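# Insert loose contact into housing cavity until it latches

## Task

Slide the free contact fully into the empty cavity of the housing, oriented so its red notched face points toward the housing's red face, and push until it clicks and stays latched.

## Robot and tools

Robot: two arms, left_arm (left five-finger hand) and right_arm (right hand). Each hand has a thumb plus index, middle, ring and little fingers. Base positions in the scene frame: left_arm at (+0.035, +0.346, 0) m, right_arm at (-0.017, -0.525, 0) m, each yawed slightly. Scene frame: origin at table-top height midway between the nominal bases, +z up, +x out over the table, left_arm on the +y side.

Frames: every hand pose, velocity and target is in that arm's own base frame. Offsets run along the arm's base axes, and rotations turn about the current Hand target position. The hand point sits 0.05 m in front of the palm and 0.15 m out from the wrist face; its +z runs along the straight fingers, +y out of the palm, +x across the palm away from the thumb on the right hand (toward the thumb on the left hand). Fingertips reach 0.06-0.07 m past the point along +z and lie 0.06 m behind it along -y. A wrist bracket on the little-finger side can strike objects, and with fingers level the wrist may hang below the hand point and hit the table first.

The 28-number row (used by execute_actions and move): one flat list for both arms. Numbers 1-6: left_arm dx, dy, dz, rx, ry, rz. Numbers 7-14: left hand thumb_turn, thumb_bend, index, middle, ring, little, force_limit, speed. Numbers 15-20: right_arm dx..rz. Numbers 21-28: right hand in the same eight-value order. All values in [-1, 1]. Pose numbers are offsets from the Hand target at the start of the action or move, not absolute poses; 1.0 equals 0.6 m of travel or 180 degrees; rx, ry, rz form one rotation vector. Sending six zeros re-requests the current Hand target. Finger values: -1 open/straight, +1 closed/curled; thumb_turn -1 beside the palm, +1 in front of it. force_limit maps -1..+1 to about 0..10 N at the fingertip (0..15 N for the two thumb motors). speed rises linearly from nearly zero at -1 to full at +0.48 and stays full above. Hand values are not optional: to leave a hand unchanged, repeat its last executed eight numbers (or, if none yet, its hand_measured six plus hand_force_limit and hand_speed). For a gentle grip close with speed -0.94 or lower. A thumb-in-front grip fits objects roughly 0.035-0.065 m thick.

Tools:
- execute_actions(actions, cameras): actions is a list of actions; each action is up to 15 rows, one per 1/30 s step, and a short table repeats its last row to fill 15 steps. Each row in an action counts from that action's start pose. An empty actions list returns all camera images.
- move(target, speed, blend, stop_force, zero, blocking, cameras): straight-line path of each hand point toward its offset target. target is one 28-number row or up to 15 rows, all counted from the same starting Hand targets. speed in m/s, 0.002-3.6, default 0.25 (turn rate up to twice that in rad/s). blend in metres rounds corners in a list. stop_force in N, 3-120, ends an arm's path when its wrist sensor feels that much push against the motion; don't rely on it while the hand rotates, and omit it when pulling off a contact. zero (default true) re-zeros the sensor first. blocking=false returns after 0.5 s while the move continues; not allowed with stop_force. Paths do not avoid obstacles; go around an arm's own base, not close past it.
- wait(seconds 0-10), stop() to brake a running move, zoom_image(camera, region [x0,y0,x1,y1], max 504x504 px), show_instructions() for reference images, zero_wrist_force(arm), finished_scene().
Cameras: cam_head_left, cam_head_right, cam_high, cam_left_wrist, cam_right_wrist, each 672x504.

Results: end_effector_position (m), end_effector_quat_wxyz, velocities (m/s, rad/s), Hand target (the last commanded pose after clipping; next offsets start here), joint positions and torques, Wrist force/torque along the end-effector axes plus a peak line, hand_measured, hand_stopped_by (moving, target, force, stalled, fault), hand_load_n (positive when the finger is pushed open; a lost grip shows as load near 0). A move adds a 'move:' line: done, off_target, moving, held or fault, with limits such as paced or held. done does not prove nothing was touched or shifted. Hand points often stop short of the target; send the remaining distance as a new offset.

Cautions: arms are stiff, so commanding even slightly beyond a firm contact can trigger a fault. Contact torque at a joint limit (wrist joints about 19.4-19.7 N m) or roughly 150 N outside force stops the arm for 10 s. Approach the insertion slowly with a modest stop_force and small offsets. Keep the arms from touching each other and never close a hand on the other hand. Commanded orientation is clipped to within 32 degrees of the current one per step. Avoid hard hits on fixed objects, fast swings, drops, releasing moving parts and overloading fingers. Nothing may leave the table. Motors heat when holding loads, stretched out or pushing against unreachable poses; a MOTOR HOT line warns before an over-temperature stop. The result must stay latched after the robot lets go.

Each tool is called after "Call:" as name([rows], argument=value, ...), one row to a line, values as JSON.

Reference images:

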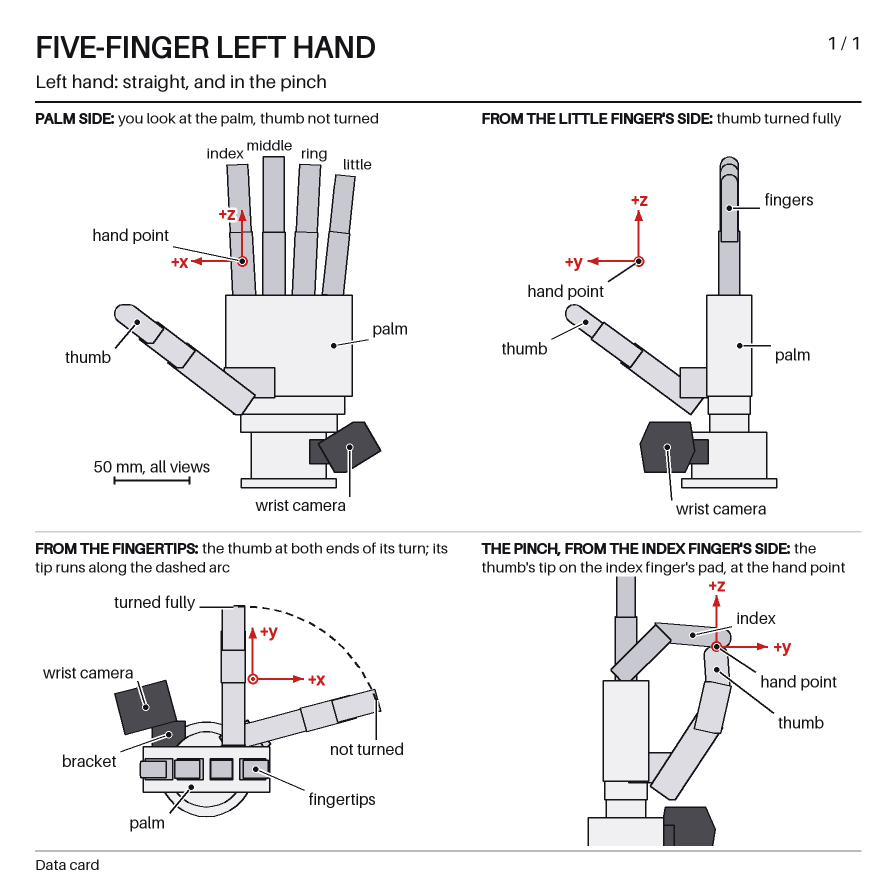

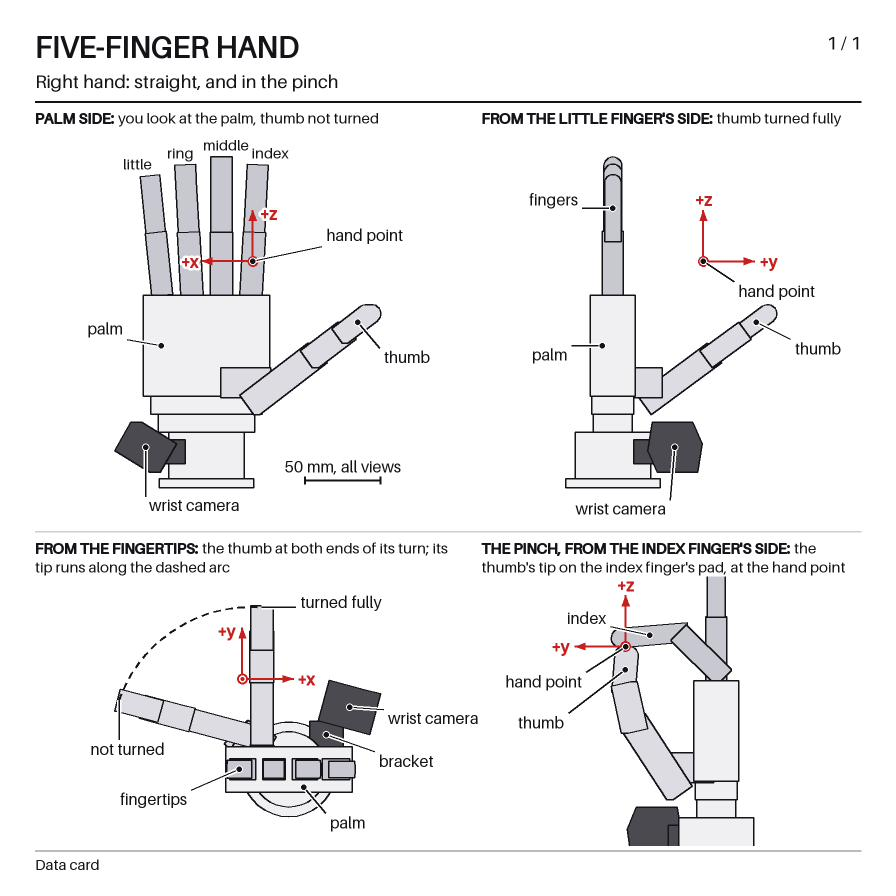

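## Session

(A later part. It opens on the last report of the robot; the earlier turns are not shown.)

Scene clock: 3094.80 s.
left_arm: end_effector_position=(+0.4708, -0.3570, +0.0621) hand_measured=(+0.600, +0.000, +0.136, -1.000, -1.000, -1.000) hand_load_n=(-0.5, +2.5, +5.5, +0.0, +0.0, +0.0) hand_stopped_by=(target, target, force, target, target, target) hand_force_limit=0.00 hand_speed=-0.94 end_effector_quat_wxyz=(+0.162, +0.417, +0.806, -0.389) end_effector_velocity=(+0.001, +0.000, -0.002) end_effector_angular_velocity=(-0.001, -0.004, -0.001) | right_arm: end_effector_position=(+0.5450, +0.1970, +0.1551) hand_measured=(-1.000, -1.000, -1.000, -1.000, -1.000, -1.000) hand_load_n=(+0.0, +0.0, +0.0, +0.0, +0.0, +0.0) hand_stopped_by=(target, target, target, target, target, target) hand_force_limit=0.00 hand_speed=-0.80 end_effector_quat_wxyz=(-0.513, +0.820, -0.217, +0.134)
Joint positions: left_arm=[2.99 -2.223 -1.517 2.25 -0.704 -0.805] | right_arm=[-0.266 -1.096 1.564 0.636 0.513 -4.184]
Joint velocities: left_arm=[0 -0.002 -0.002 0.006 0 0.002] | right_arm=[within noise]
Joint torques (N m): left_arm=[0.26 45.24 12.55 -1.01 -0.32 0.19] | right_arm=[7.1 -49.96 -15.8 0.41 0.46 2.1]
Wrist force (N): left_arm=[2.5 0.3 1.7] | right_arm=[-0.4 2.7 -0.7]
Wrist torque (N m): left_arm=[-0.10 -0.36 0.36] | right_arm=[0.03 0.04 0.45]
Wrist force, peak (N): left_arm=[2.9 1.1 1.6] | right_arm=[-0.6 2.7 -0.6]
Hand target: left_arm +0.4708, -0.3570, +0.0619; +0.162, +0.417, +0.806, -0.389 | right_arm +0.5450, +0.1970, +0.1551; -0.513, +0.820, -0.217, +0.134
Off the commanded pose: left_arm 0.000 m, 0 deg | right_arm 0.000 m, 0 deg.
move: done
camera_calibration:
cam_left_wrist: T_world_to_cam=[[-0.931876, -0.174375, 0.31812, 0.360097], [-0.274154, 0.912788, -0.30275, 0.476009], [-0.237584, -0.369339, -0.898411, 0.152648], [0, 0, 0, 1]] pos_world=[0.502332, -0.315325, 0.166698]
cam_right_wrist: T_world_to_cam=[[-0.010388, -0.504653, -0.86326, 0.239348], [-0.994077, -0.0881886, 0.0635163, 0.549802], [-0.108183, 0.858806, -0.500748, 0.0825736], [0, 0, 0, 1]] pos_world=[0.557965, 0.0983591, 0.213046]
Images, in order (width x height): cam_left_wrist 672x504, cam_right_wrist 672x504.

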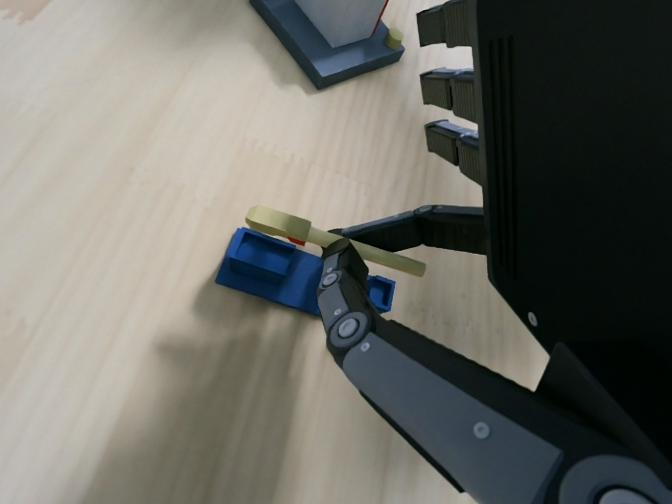

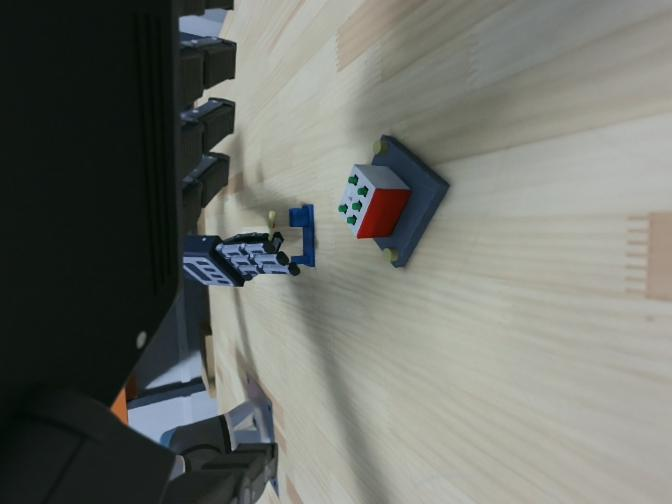

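Call:
move([
  [0,-0.0333,0.23,0,0,0,0.6,0.0,0.26,-1,-1,-1,0.0,-0.94,0,0,0,0,0,0,-1,-1,-1,-1,-1,-1,0,-0.8],
  [0,-0.0833,0.23,-0.1808,0.4630,0.2274,0.6,0.0,0.26,-1,-1,-1,0.0,-0.94,0,0,0,0,0,0,-1,-1,-1,-1,-1,-1,0,-0.8],
], speed=0.16, blend=0.02, cameras=["all"])

Call:
zoom_image(camera="cam_left_wrist", region=[220, 170, 460, 350])

Call:
zoom_image(camera="cam_right_wrist", region=[150, 80, 350, 270])

Scene clock: 3431.83 s.
left_arm: end_effector_position=(+0.4707, -0.4070, +0.2000) hand_measured=(+0.600, +0.000, +0.136, -1.000, -1.000, -1.000) hand_load_n=(+0.0, +2.0, +5.5, +0.0, +0.0, +0.0) hand_stopped_by=(target, target, force, target, target, target) hand_force_limit=0.00 hand_speed=-0.94 end_effector_quat_wxyz=(-0.184, -0.271, +0.664, -0.672) | right_arm: end_effector_position=(+0.5450, +0.1970, +0.1551) hand_measured=(-1.000, -1.000, -1.000, -1.000, -1.000, -1.000) hand_load_n=(-0.5, +0.0, +0.0, +0.0, +0.0, +0.0) hand_stopped_by=(target, target, target, target, target, target) hand_force_limit=0.00 hand_speed=-0.80 end_effector_quat_wxyz=(-0.513, +0.820, -0.217, +0.134)
Joint positions: left_arm=[3.104 -2.04 -1.658 3.514 -0.16 -3.614] | right_arm=[-0.266 -1.096 1.564 0.636 0.513 -4.184]
Joint torques (N m): left_arm=[7.53 40.55 32.88 -2.38 -1.48 1.64] | right_arm=[6.65 -50.99 -15.53 0.35 0.52 1.95]
Wrist force (N): left_arm=[-0.1 1.7 -0.2] | right_arm=[-0.3 2.6 -0.5]
Wrist torque (N m): left_arm=[0.35 0.02 0.02] | right_arm=[0.01 0.01 0.46]
Wrist force, peak (N): left_arm=[3.6 1.7 2.0] | right_arm=[-0.6 2.7 -0.9]
Hand target: left_arm +0.4708, -0.4070, +0.1999; -0.184, -0.271, +0.664, -0.672 | right_arm +0.5450, +0.1970, +0.1551; -0.513, +0.820, -0.217, +0.134
Off the commanded pose: left_arm 0.000 m, 0 deg | right_arm 0.000 m, 0 deg.
move: done
camera_calibration:
cam_left_wrist: T_world_to_cam=[[0.363358, 0.0303948, 0.931154, -0.341601], [-0.869065, 0.371198, 0.327013, 0.496963], [-0.335703, -0.928056, 0.161293, -0.135035], [0, 0, 0, 1]] pos_world=[0.510685, -0.299409, 0.17735]
cam_right_wrist: T_world_to_cam=[[-0.010388, -0.504653, -0.86326, 0.239348], [-0.994077, -0.0881886, 0.0635163, 0.549802], [-0.108183, 0.858806, -0.500748, 0.0825736], [0, 0, 0, 1]] pos_world=[0.557965, 0.0983591, 0.213046]

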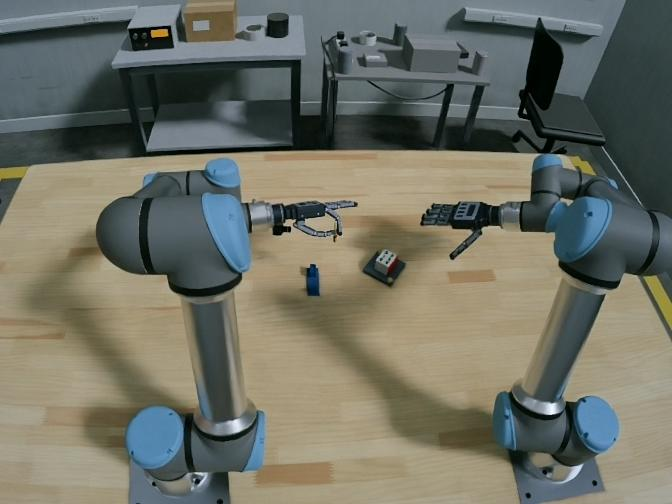

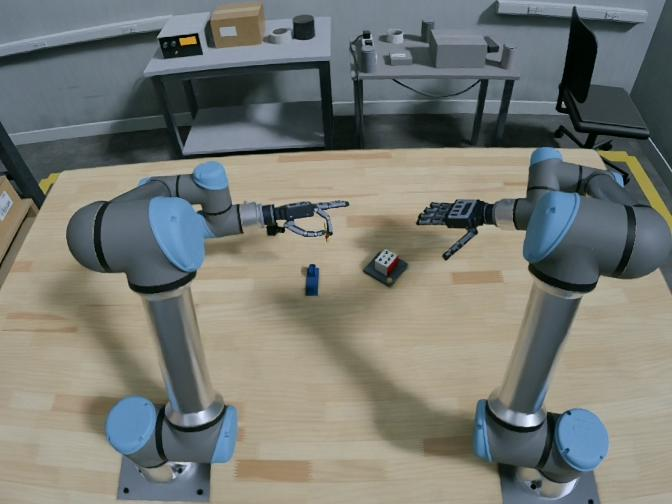

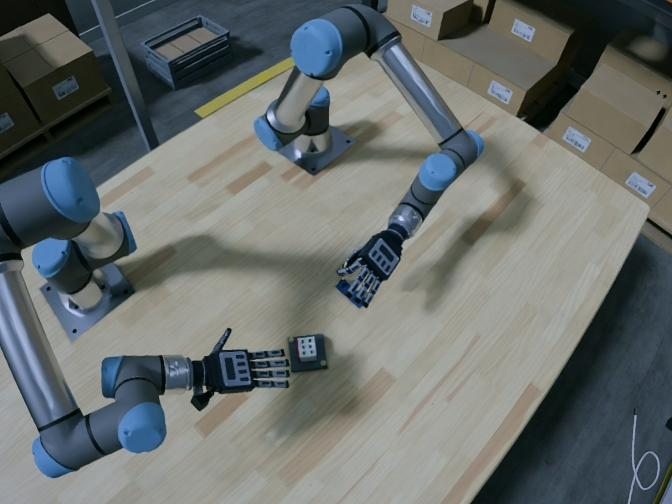

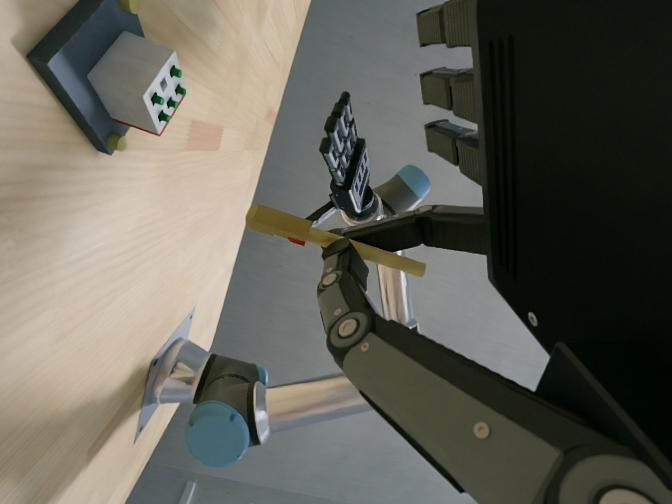

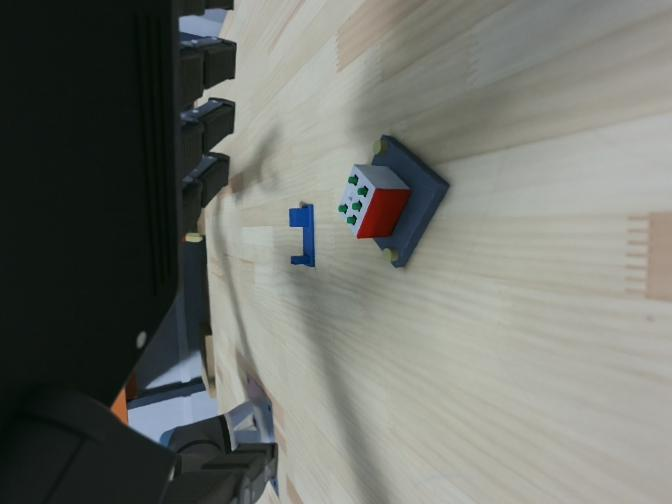

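Scaled by 2.100.

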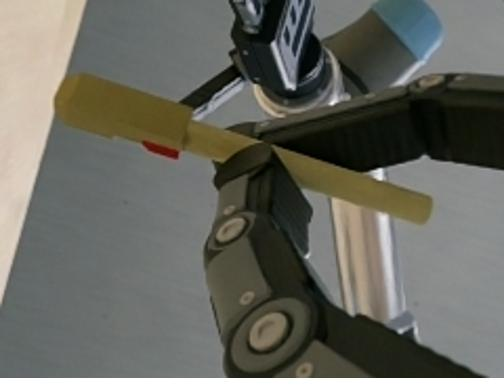

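Scaled by 2.520.

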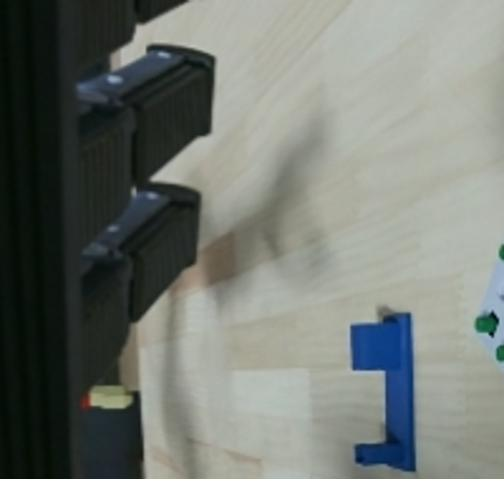

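Call:
move([
  [0,0,0,0,0,0,0.6,0.0,0.26,-1,-1,-1,0.0,-0.94,0,0,0,0,0,0,-1,-1,0.9,0.9,0.9,0.9,0,-0.3],
  [0,0,0,0,0,0,0.6,0.0,0.26,-1,-1,-1,0.0,-0.94,-0.1403,0.2038,-0.0385,0,0,-0.4444,-1,-1,0.9,0.9,0.9,0.9,0,-0.3],
], speed=0.2, cameras=["all"])

Call:
zoom_image(camera="cam_right_wrist", region=[200, 100, 500, 400])

Scene clock: 3519.93 s.
left_arm: end_effector_position=(+0.4708, -0.4070, +0.1999) hand_measured=(+0.600, +0.000, +0.136, -1.000, -1.000, -1.000) hand_load_n=(+0.0, +2.5, +5.5, +0.0, +0.0, +0.0) hand_stopped_by=(target, target, force, target, target, target) hand_force_limit=0.00 hand_speed=-0.94 end_effector_quat_wxyz=(-0.184, -0.271, +0.664, -0.672) | right_arm: end_effector_position=(+0.4608, +0.3193, +0.1319) hand_measured=(-1.000, -1.000, +0.900, +0.900, +0.900, +0.900) hand_load_n=(-0.5, +0.0, +0.0, +0.0, +0.0, +0.0) hand_stopped_by=(target, target, target, target, target, target) hand_force_limit=0.00 hand_speed=-0.30 end_effector_quat_wxyz=(+0.307, -0.488, +0.693, -0.432)
Joint positions: left_arm=[3.104 -2.04 -1.658 3.514 -0.16 -3.615] | right_arm=[0.629 -1.223 1.731 0.203 2.405 -2.57]
Joint torques (N m): left_arm=[-2.91 54.25 16.73 0.42 2.1 0.51] | right_arm=[-2.59 -38.25 -22.72 1.49 2.4 1.93]
Wrist force (N): left_arm=[-0.1 1.4 -0.3] | right_arm=[-0.7 2.8 -0.4]
Wrist torque (N m): left_arm=[0.32 0.01 0.03] | right_arm=[0.08 0.09 0.22]
Wrist force, peak (N): left_arm=[-0.3 1.8 -0.2] | right_arm=[-1.3 3.6 -0.9]
Hand target: left_arm +0.4708, -0.4070, +0.1999; -0.184, -0.271, +0.664, -0.672 | right_arm +0.4608, +0.3193, +0.1320; +0.307, -0.488, +0.693, -0.432
Off the commanded pose: left_arm 0.000 m, 0 deg | right_arm 0.000 m, 0 deg.
move: done
camera_calibration:
cam_left_wrist: T_world_to_cam=[[0.363276, 0.0304293, 0.931184, -0.341458], [-0.869099, 0.371195, 0.326926, 0.497065], [-0.335703, -0.928056, 0.161293, -0.135112], [0, 0, 0, 1]] pos_world=[0.510685, -0.299509, 0.17725]
cam_right_wrist: T_world_to_cam=[[-0.498822, -0.0777179, -0.863213, 0.368993], [-0.259868, 0.96356, 0.0634165, -0.195749], [0.826828, 0.255955, -0.500842, -0.2815], [0, 0, 0, 1]] pos_world=[0.365945, 0.289345, 0.189946]

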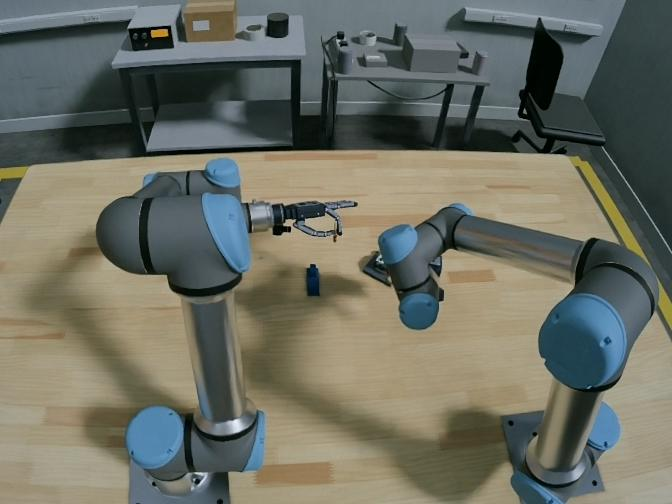

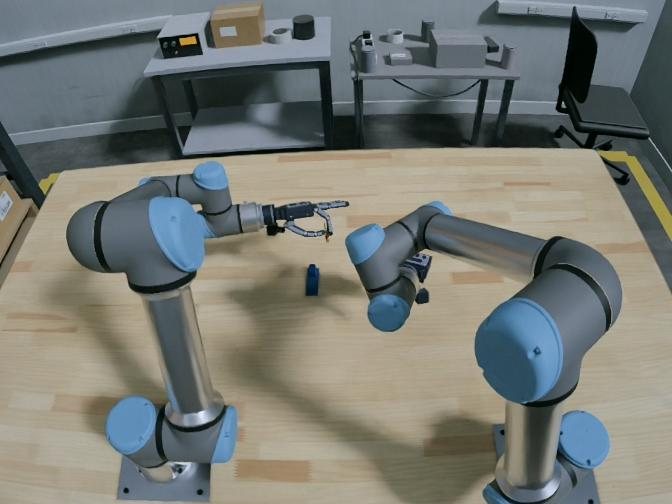

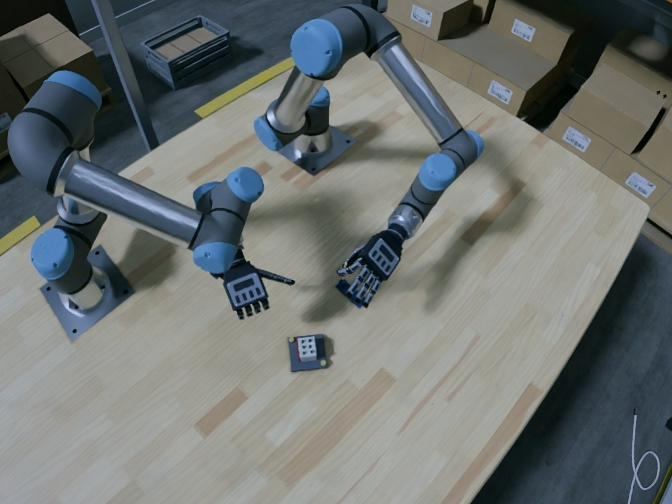

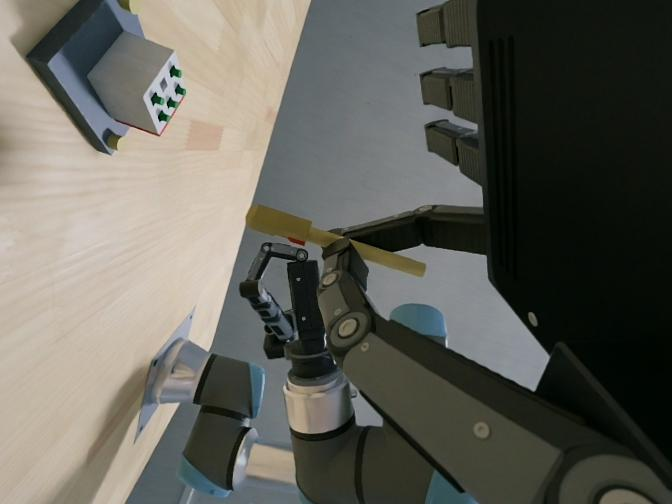

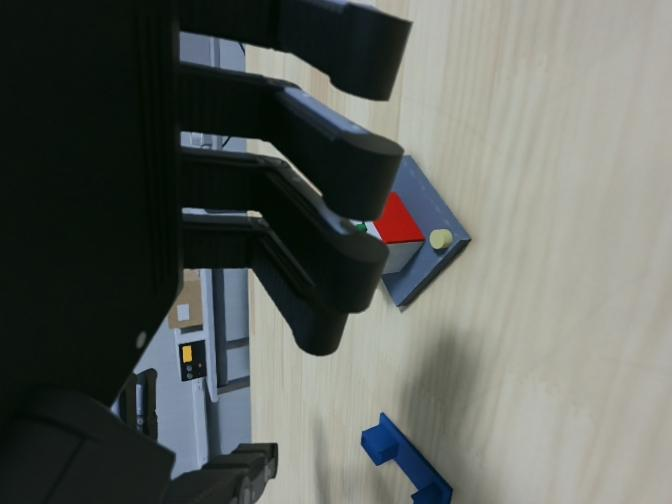

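Scaled by 1.680.

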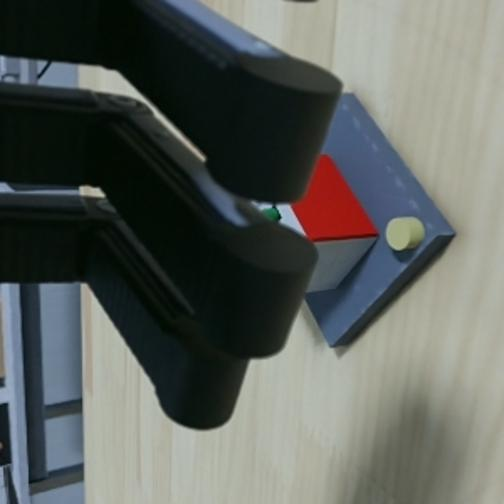

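Call:
execute_actions(actions=[], cameras=["cam_right_wrist","cam_left_wrist"])

Scene clock: 3569.37 s.
left_arm: end_effector_position=(+0.4708, -0.4070, +0.1999) hand_measured=(+0.600, +0.000, +0.136, -1.000, -1.000, -1.000) hand_load_n=(-0.5, +2.5, +5.5, +0.0, +0.0, +0.0) hand_stopped_by=(target, target, force, target, target, target) hand_force_limit=0.00 hand_speed=-0.94 end_effector_quat_wxyz=(-0.184, -0.271, +0.664, -0.672) | right_arm: end_effector_position=(+0.4608, +0.3193, +0.1320) hand_measured=(-1.000, -1.000, +0.900, +0.900, +0.900, +0.900) hand_load_n=(+0.0, +0.0, +0.0, +0.5, +0.0, +0.0) hand_stopped_by=(target, target, target, target, target, target) hand_force_limit=0.00 hand_speed=-0.30 end_effector_quat_wxyz=(+0.307, -0.488, +0.693, -0.432)
Joint positions: left_arm=[3.104 -2.04 -1.658 3.514 -0.16 -3.615] | right_arm=[0.629 -1.223 1.731 0.203 2.405 -2.57]
Joint velocities: within noise
Joint torques (N m): left_arm=[-2.79 53.95 16.55 -0.24 2.02 1.54] | right_arm=[3.34 -30.14 -30.3 3.62 3.37 2.47]
Wrist force (N): left_arm=[0.1 1.6 -0.3] | right_arm=[-0.6 2.8 -0.3]
Wrist torque (N m): left_arm=[0.33 -0.01 0.03] | right_arm=[0.08 0.08 0.23]
Wrist force, peak (N): left_arm=[0.1 1.9 -0.5] | right_arm=[-0.8 2.9 -0.4]
Hand target: left_arm +0.4708, -0.4070, +0.1999; -0.184, -0.271, +0.664, -0.672 | right_arm +0.4608, +0.3193, +0.1320; +0.307, -0.488, +0.693, -0.432
Off the commanded pose: left_arm 0.000 m, 0 deg | right_arm 0.000 m, 0 deg.
camera_calibration:
cam_left_wrist: T_world_to_cam=[[0.363276, 0.0304293, 0.931184, -0.341458], [-0.869099, 0.371195, 0.326926, 0.497065], [-0.335703, -0.928056, 0.161293, -0.135112], [0, 0, 0, 1]] pos_world=[0.510685, -0.299509, 0.17725]
cam_right_wrist: T_world_to_cam=[[-0.498785, -0.0774528, -0.863258, 0.368911], [-0.259575, 0.963632, 0.0635221, -0.195897], [0.826943, 0.255764, -0.50075, -0.281504], [0, 0, 0, 1]] pos_world=[0.365945, 0.289344, 0.189946]
Images, in order (width x height): cam_left_wrist 672x504, cam_right_wrist 672x504.

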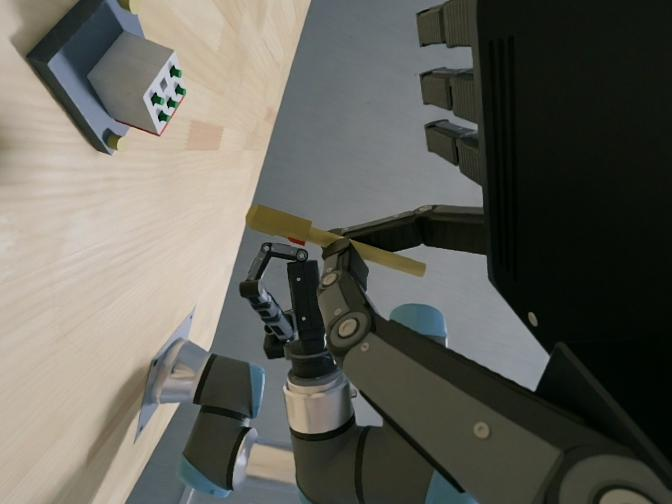

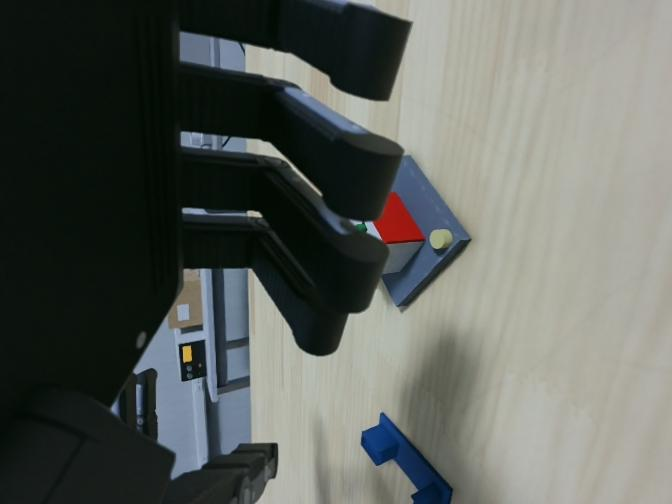

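Call:
move(target=[0,0,0,0,0,0,0.6,0.0,0.26,-1,-1,-1,0.0,-0.94,-0.125,0.0,0.0,0,0,0,-1,-1,-1,-1,-1,-1,0,-0.1], speed=0.2, cameras=["cam_right_wrist"])

Scene clock: 3678.00 s.
left_arm: end_effector_position=(+0.4708, -0.4070, +0.1999) hand_measured=(+0.600, +0.000, +0.136, -1.000, -1.000, -1.000) hand_load_n=(-0.5, +2.5, +5.5, +0.0, +0.0, +0.0) hand_stopped_by=(target, target, force, target, target, target) hand_force_limit=0.00 hand_speed=-0.94 end_effector_quat_wxyz=(-0.184, -0.271, +0.664, -0.672) | right_arm: end_effector_position=(+0.3859, +0.3193, +0.1320) hand_measured=(-1.000, -1.000, -1.000, -1.000, -1.000, -1.000) hand_load_n=(-0.5, +0.0, +0.0, +0.0, +0.0, +0.0) hand_stopped_by=(target, target, target, target, target, target) hand_force_limit=0.00 hand_speed=-0.10 end_effector_quat_wxyz=(+0.307, -0.488, +0.693, -0.432)
Joint positions: left_arm=[3.104 -2.04 -1.658 3.514 -0.16 -3.615] | right_arm=[0.747 -1.287 1.841 0.256 2.491 -2.442]
Joint torques (N m): left_arm=[-2.57 54.28 17.32 -1.16 1.95 1.64] | right_arm=[6.3 -30.48 -14.29 0.18 0.51 1.74]
Wrist force (N): left_arm=[-0.1 1.4 -0.3] | right_arm=[-1.3 2.8 -0.1]
Wrist torque (N m): left_arm=[0.32 0.02 0.02] | right_arm=[0.01 0.19 0.17]
Wrist force, peak (N): left_arm=[-0.2 1.7 -0.2] | right_arm=[-0.8 3.7 -1.5]
Hand target: left_arm +0.4708, -0.4070, +0.1999; -0.184, -0.271, +0.664, -0.672 | right_arm +0.3858, +0.3193, +0.1320; +0.307, -0.488, +0.693, -0.432
Off the commanded pose: left_arm 0.000 m, 0 deg | right_arm 0.000 m, 0 deg.
move: done
camera_calibration:
cam_right_wrist: T_world_to_cam=[[-0.498761, -0.0775429, -0.863264, 0.331609], [-0.25962, 0.963625, 0.0634406, -0.215341], [0.826943, 0.255762, -0.50075, -0.219432], [0, 0, 0, 1]] pos_world=[0.290945, 0.289344, 0.190046]
Images, in order (width x height): cam_right_wrist 672x504.

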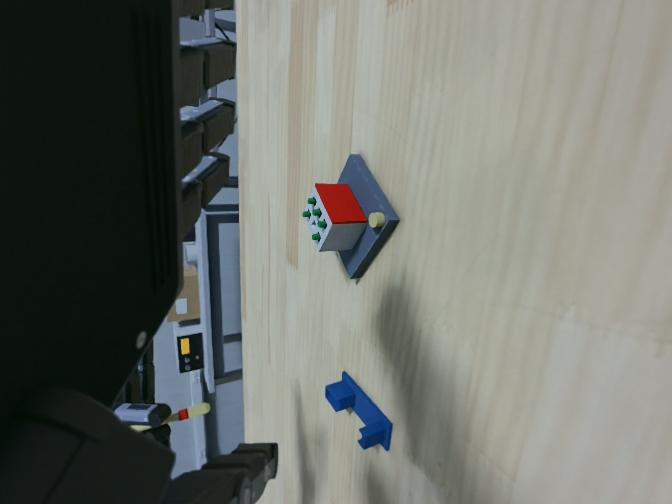

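Call:
zoom_image(camera="cam_right_wrist", region=[270, 150, 430, 290])

Call:
zoom_image(camera="cam_right_wrist", region=[90, 350, 250, 490])

Scaled by 3.150.

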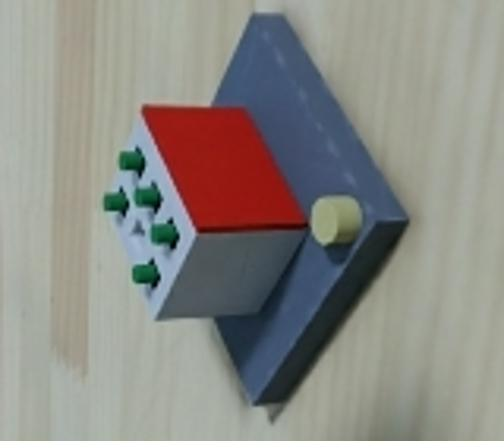

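Scaled by 3.150.

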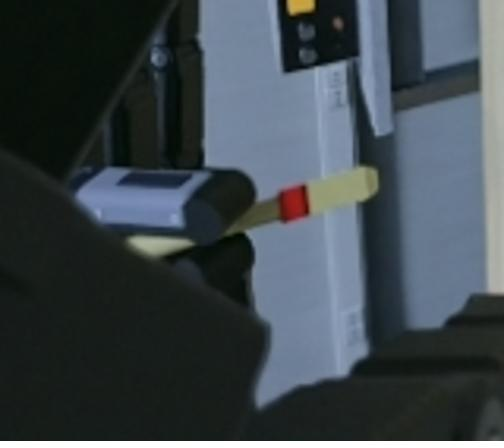

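Call:
zoom_image(camera="cam_right_wrist", region=[120, 385, 220, 455])

Call:
zoom_image(camera="cam_left_wrist", region=[235, 185, 435, 285])

Scaled by 5.040.

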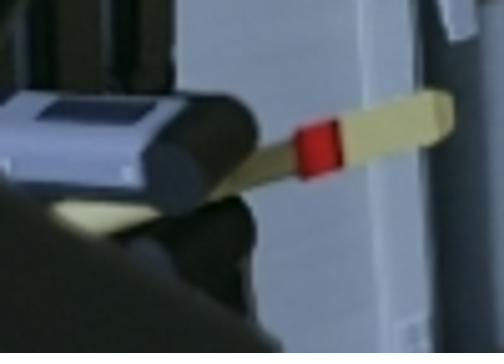

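This scene's latest camera images include none from cam_left_wrist. They are from: cam_right_wrist. cam_left_wrist's image comes with the result of a call that names it in "cameras".

Call:
execute_actions(actions=[], cameras=["cam_left_wrist","cam_head_left","cam_head_right"])

Call:
zoom_image(camera="cam_left_wrist", region=[240, 190, 350, 270])

Call:
zoom_image(camera="cam_left_wrist", region=[80, 20, 200, 150])

Scene clock: 3757.13 s.
left_arm: end_effector_position=(+0.4708, -0.4070, +0.1999) hand_measured=(+0.600, +0.000, +0.136, -1.000, -1.000, -1.000) hand_load_n=(-0.5, +2.5, +5.0, +0.0, +0.0, +0.0) hand_stopped_by=(target, target, force, target, target, target) hand_force_limit=0.00 hand_speed=-0.94 end_effector_quat_wxyz=(-0.184, -0.271, +0.664, -0.672) | right_arm: end_effector_position=(+0.3858, +0.3193, +0.1320) hand_measured=(-1.000, -1.000, -1.000, -1.000, -1.000, -1.000) hand_load_n=(+0.0, +0.0, +0.0, +0.0, +0.0, +0.0) hand_stopped_by=(target, target, target, target, target, target) hand_force_limit=0.00 hand_speed=-0.10 end_effector_quat_wxyz=(+0.307, -0.488, +0.693, -0.432)
Joint positions: left_arm=[3.104 -2.04 -1.658 3.514 -0.16 -3.615] | right_arm=[0.747 -1.287 1.841 0.256 2.491 -2.442]
Joint velocities: within noise
Joint torques (N m): left_arm=[-3.37 54.34 17.22 -1.84 1.83 1.67] | right_arm=[9.21 -31.07 -13.81 3.89 3.58 2.51]
Wrist force (N): left_arm=[-0.3 0.9 -0.4] | right_arm=[-1.3 2.8 -0.2]
Wrist torque (N m): left_arm=[0.25 0.04 0.03] | right_arm=[0.02 0.19 0.17]
Wrist force, peak (N): left_arm=[0.1 1.7 -0.5] | right_arm=[-1.2 3.0 -0.1]
Hand target: left_arm +0.4708, -0.4070, +0.1999; -0.184, -0.271, +0.664, -0.672 | right_arm +0.3858, +0.3193, +0.1320; +0.307, -0.488, +0.693, -0.432
Off the commanded pose: left_arm 0.000 m, 0 deg | right_arm 0.000 m, 0 deg.
camera_calibration:
cam_left_wrist: T_world_to_cam=[[0.363276, 0.0304293, 0.931184, -0.341458], [-0.869099, 0.371195, 0.326926, 0.497065], [-0.335703, -0.928056, 0.161293, -0.135112], [0, 0, 0, 1]] pos_world=[0.510685, -0.299509, 0.17725]
Images, in order (width x height): cam_head_left 672x504, cam_head_right 672x504, cam_left_wrist 672x504.

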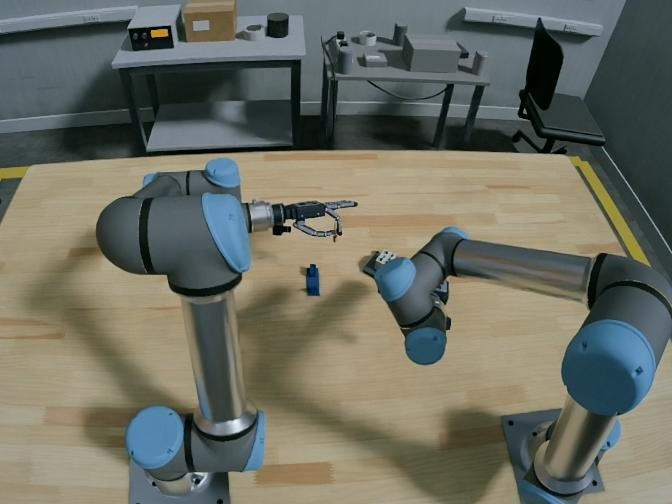

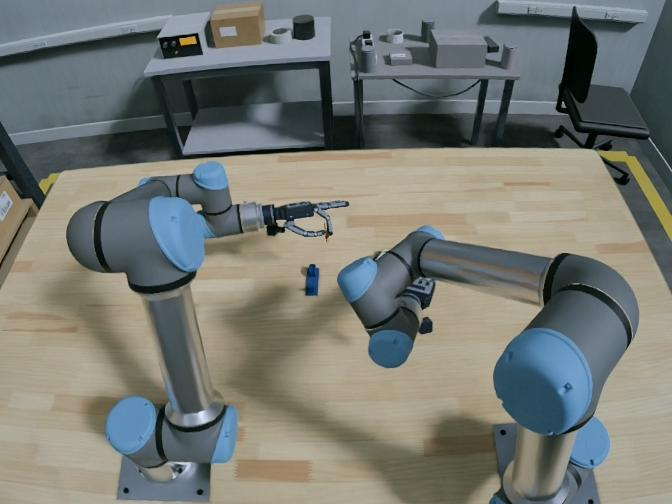

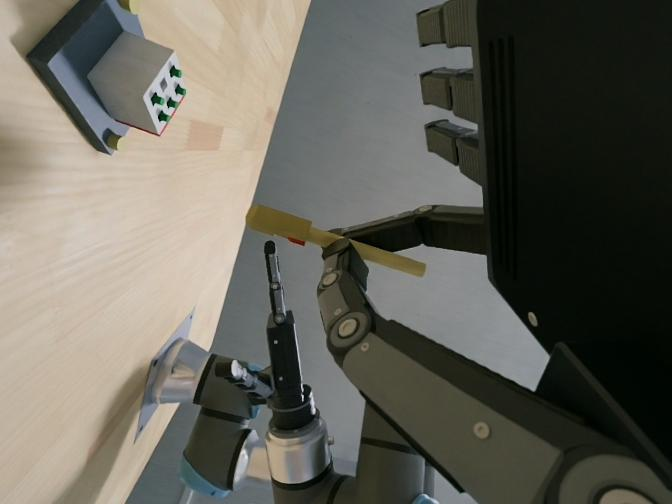

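Scaled by 4.582.

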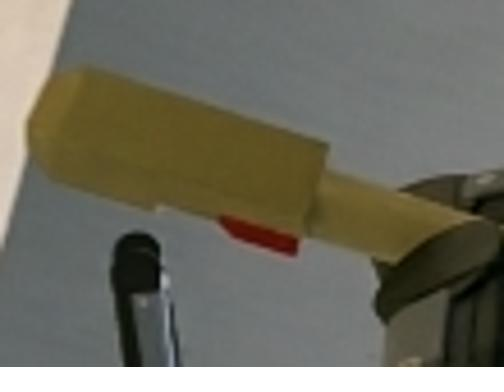

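Scaled by 3.877.

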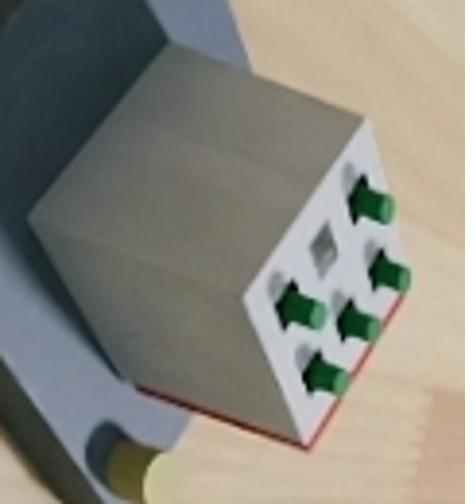

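Call:
zoom_image(camera="cam_left_wrist", region=[242, 198, 282, 242])

Call:
zoom_image(camera="cam_left_wrist", region=[280, 210, 320, 254])

Scaled by 11.455.

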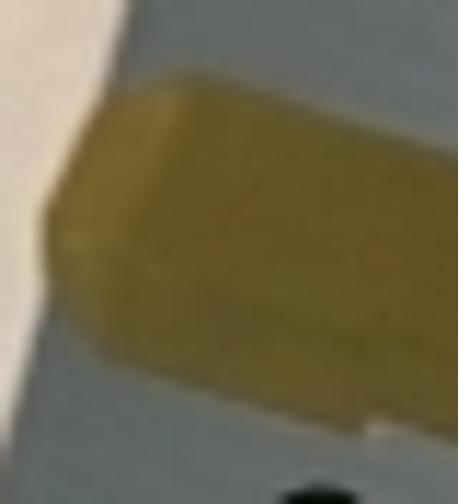

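Scaled by 11.455.

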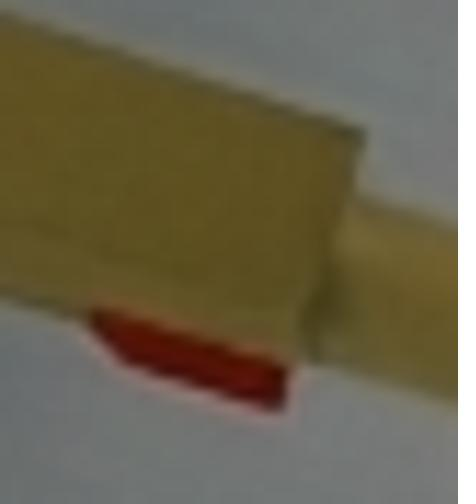

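Call:
zoom_image(camera="cam_left_wrist", region=[360, 230, 440, 290])

Call:
zoom_image(camera="cam_left_wrist", region=[300, 215, 380, 275])

Scaled by 6.300.

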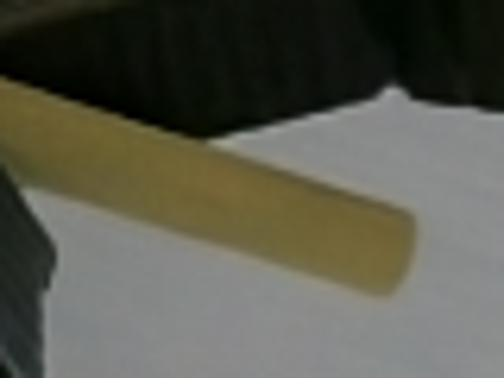

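Scaled by 6.300.

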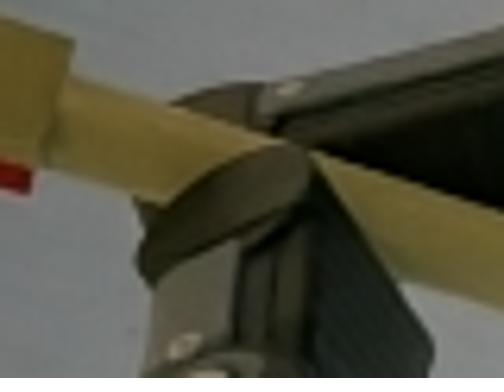

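Call:
execute_actions(actions=[], cameras=["cam_right_wrist"])

Call:
zoom_image(camera="cam_right_wrist", region=[300, 175, 370, 255])

Call:
zoom_image(camera="cam_right_wrist", region=[165, 395, 215, 430])

Scene clock: 3868.63 s.
left_arm: end_effector_position=(+0.4708, -0.4070, +0.1999) hand_measured=(+0.600, +0.000, +0.136, -1.000, -1.000, -1.000) hand_load_n=(-0.5, +2.5, +5.5, +0.0, +0.0, +0.0) hand_stopped_by=(target, target, force, target, target, target) hand_force_limit=0.00 hand_speed=-0.94 end_effector_quat_wxyz=(-0.184, -0.271, +0.664, -0.672) | right_arm: end_effector_position=(+0.3858, +0.3193, +0.1320) hand_measured=(-1.000, -1.000, -1.000, -1.000, -1.000, -1.000) hand_load_n=(+0.0, +0.0, +0.0, +0.0, +0.0, +0.0) hand_stopped_by=(target, target, target, target, target, target) hand_force_limit=0.00 hand_speed=-0.10 end_effector_quat_wxyz=(+0.307, -0.488, +0.693, -0.432)
Joint positions: left_arm=[3.104 -2.04 -1.658 3.514 -0.16 -3.615] | right_arm=[0.747 -1.287 1.841 0.256 2.491 -2.442]
Joint velocities: within noise
Joint torques (N m): left_arm=[-2.88 54.5 17.13 -2.04 1.88 1.55] | right_arm=[9.38 -30.14 -14.13 3.91 3.24 2.28]
Wrist force (N): left_arm=[-0.2 1.5 -0.1] | right_arm=[-1.2 2.9 -0.2]
Wrist torque (N m): left_arm=[0.31 0.03 0.02] | right_arm=[0.04 0.18 0.18]
Wrist force, peak (N): left_arm=[-0.1 1.7 -0.2] | right_arm=[-1.4 3.0 0.0]
Hand target: left_arm +0.4708, -0.4070, +0.1999; -0.184, -0.271, +0.664, -0.672 | right_arm +0.3858, +0.3193, +0.1320; +0.307, -0.488, +0.693, -0.432
Off the commanded pose: left_arm 0.000 m, 0 deg | right_arm 0.000 m, 0 deg.
camera_calibration:
cam_right_wrist: T_world_to_cam=[[-0.498783, -0.0774588, -0.863258, 0.331503], [-0.259578, 0.963631, 0.0635167, -0.215363], [0.826943, 0.255764, -0.50075, -0.219483], [0, 0, 0, 1]] pos_world=[0.290945, 0.289344, 0.189946]
Images, in order (width x height): cam_right_wrist 672x504.

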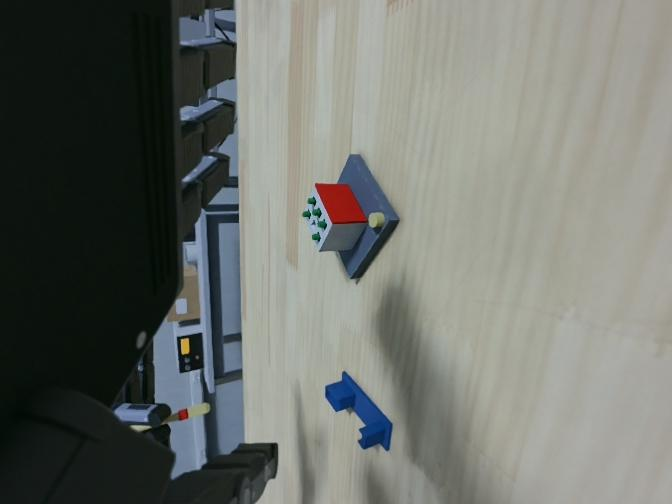

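Scaled by 6.300.

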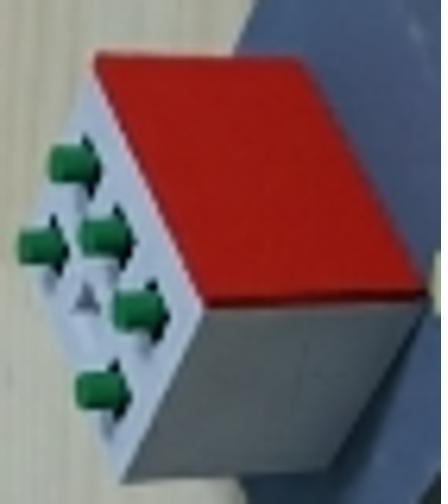

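Scaled by 10.080.

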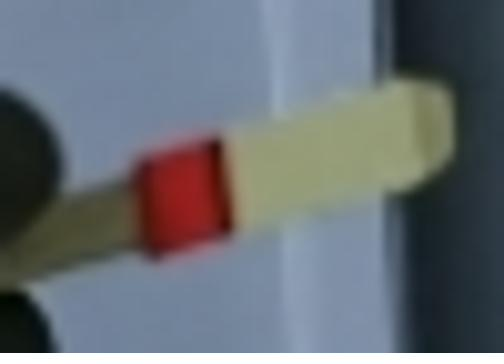

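Call:
zoom_image(camera="cam_right_wrist", region=[184, 400, 214, 422])

Call:
zoom_image(camera="cam_right_wrist", region=[164, 403, 194, 425])

Scaled by 16.800.

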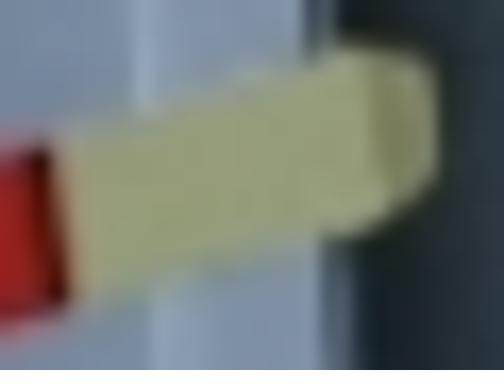

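Scaled by 16.800.

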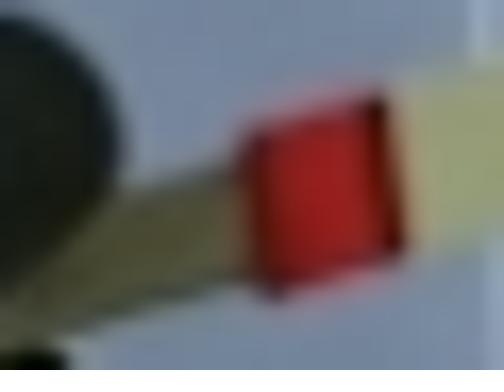

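Call:
move([
  [0.0425,-0.25617,0,0,-0.0111,0,0.6,0.0,0.26,-1,-1,-1,0.0,-0.94,0,0,0,0,0,0,-1,-1,-1,-1,-1,-1,0,-0.1],
  [0.0425,-0.25617,-0.14,0,-0.0111,0,0.6,0.0,0.26,-1,-1,-1,0.0,-0.94,0,0,0,0,0,0,-1,-1,-1,-1,-1,-1,0,-0.1],
], speed=[0.15,0.08], blend=[0.02,0], cameras=["cam_right_wrist","cam_left_wrist"])

Call:
zoom_image(camera="cam_left_wrist", region=[170, 160, 330, 280])

Call:
zoom_image(camera="cam_right_wrist", region=[220, 150, 380, 270])

Scene clock: 3987.03 s.
left_arm: end_effector_position=(+0.4962, -0.5607, +0.1159) hand_measured=(+0.600, +0.000, +0.136, -1.000, -1.000, -1.000) hand_load_n=(-0.5, +2.5, +5.0, +0.0, -0.5, +0.0) hand_stopped_by=(target, target, force, target, target, target) hand_force_limit=0.00 hand_speed=-0.94 end_effector_quat_wxyz=(-0.173, -0.260, +0.667, -0.676) | right_arm: end_effector_position=(+0.3858, +0.3193, +0.1320) hand_measured=(-1.000, -1.000, -1.000, -1.000, -1.000, -1.000) hand_load_n=(-0.5, +0.0, +0.0, +0.0, +0.0, +0.0) hand_stopped_by=(target, target, target, target, target, target) hand_force_limit=0.00 hand_speed=-0.10 end_effector_quat_wxyz=(+0.307, -0.488, +0.693, -0.432)
Joint positions: left_arm=[2.836 -2.293 -1.471 3.704 -0.428 -3.707] | right_arm=[0.747 -1.287 1.841 0.256 2.491 -2.442]
Joint torques (N m): left_arm=[6.75 64.66 33.63 -1.29 0.68 -1.04] | right_arm=[9.29 -29.57 -14.19 3.84 3.44 2.33]
Wrist force (N): left_arm=[-0.2 0.9 0.0] | right_arm=[-1.3 2.9 0.1]
Wrist torque (N m): left_arm=[0.20 0.04 0.07] | right_arm=[0.02 0.18 0.18]
Wrist force, peak (N): left_arm=[-0.2 1.6 -1.6] | right_arm=[-1.2 3.1 0.0]
Hand target: left_arm +0.4963, -0.5607, +0.1159; -0.173, -0.259, +0.667, -0.677 | right_arm +0.3858, +0.3193, +0.1320; +0.307, -0.488, +0.693, -0.432
Off the commanded pose: left_arm 0.000 m, 0 deg | right_arm 0.000 m, 0 deg.
move: done
camera_calibration:
cam_left_wrist: T_world_to_cam=[[0.33079, 0.0303862, 0.943215, -0.253077], [-0.879874, 0.37127, 0.296615, 0.61258], [-0.341175, -0.928028, 0.149548, -0.251465], [0, 0, 0, 1]] pos_world=[0.536915, -0.453109, 0.0946117]
cam_right_wrist: T_world_to_cam=[[-0.498783, -0.0774588, -0.863258, 0.331503], [-0.259578, 0.963631, 0.0635167, -0.215363], [0.826943, 0.255764, -0.50075, -0.219483], [0, 0, 0, 1]] pos_world=[0.290945, 0.289344, 0.189946]
Images, in order (width x height): cam_left_wrist 672x504, cam_right_wrist 672x504.

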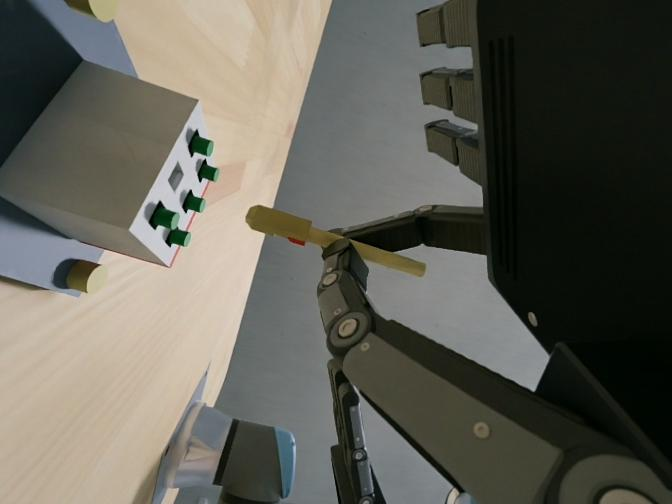

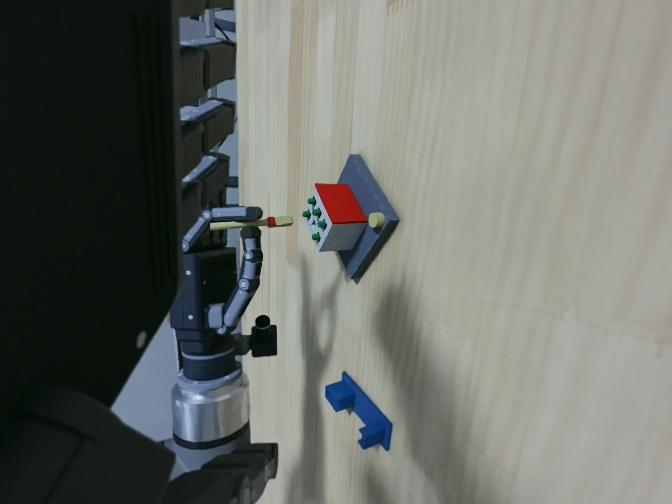

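Scaled by 3.150.

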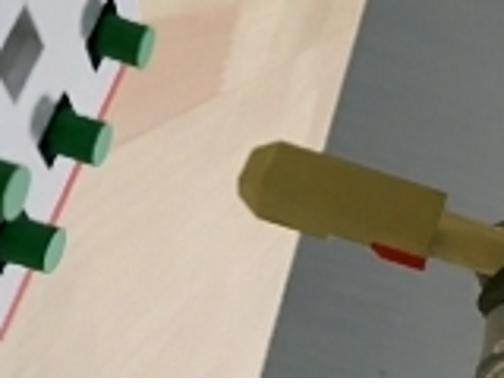

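Scaled by 3.150.

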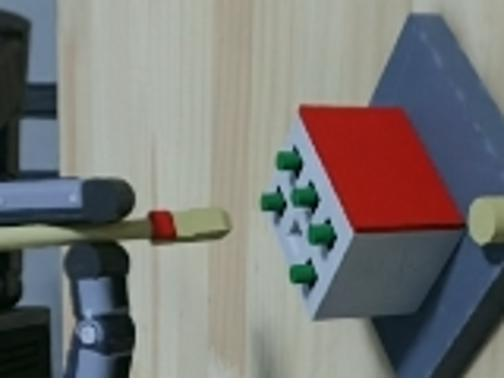

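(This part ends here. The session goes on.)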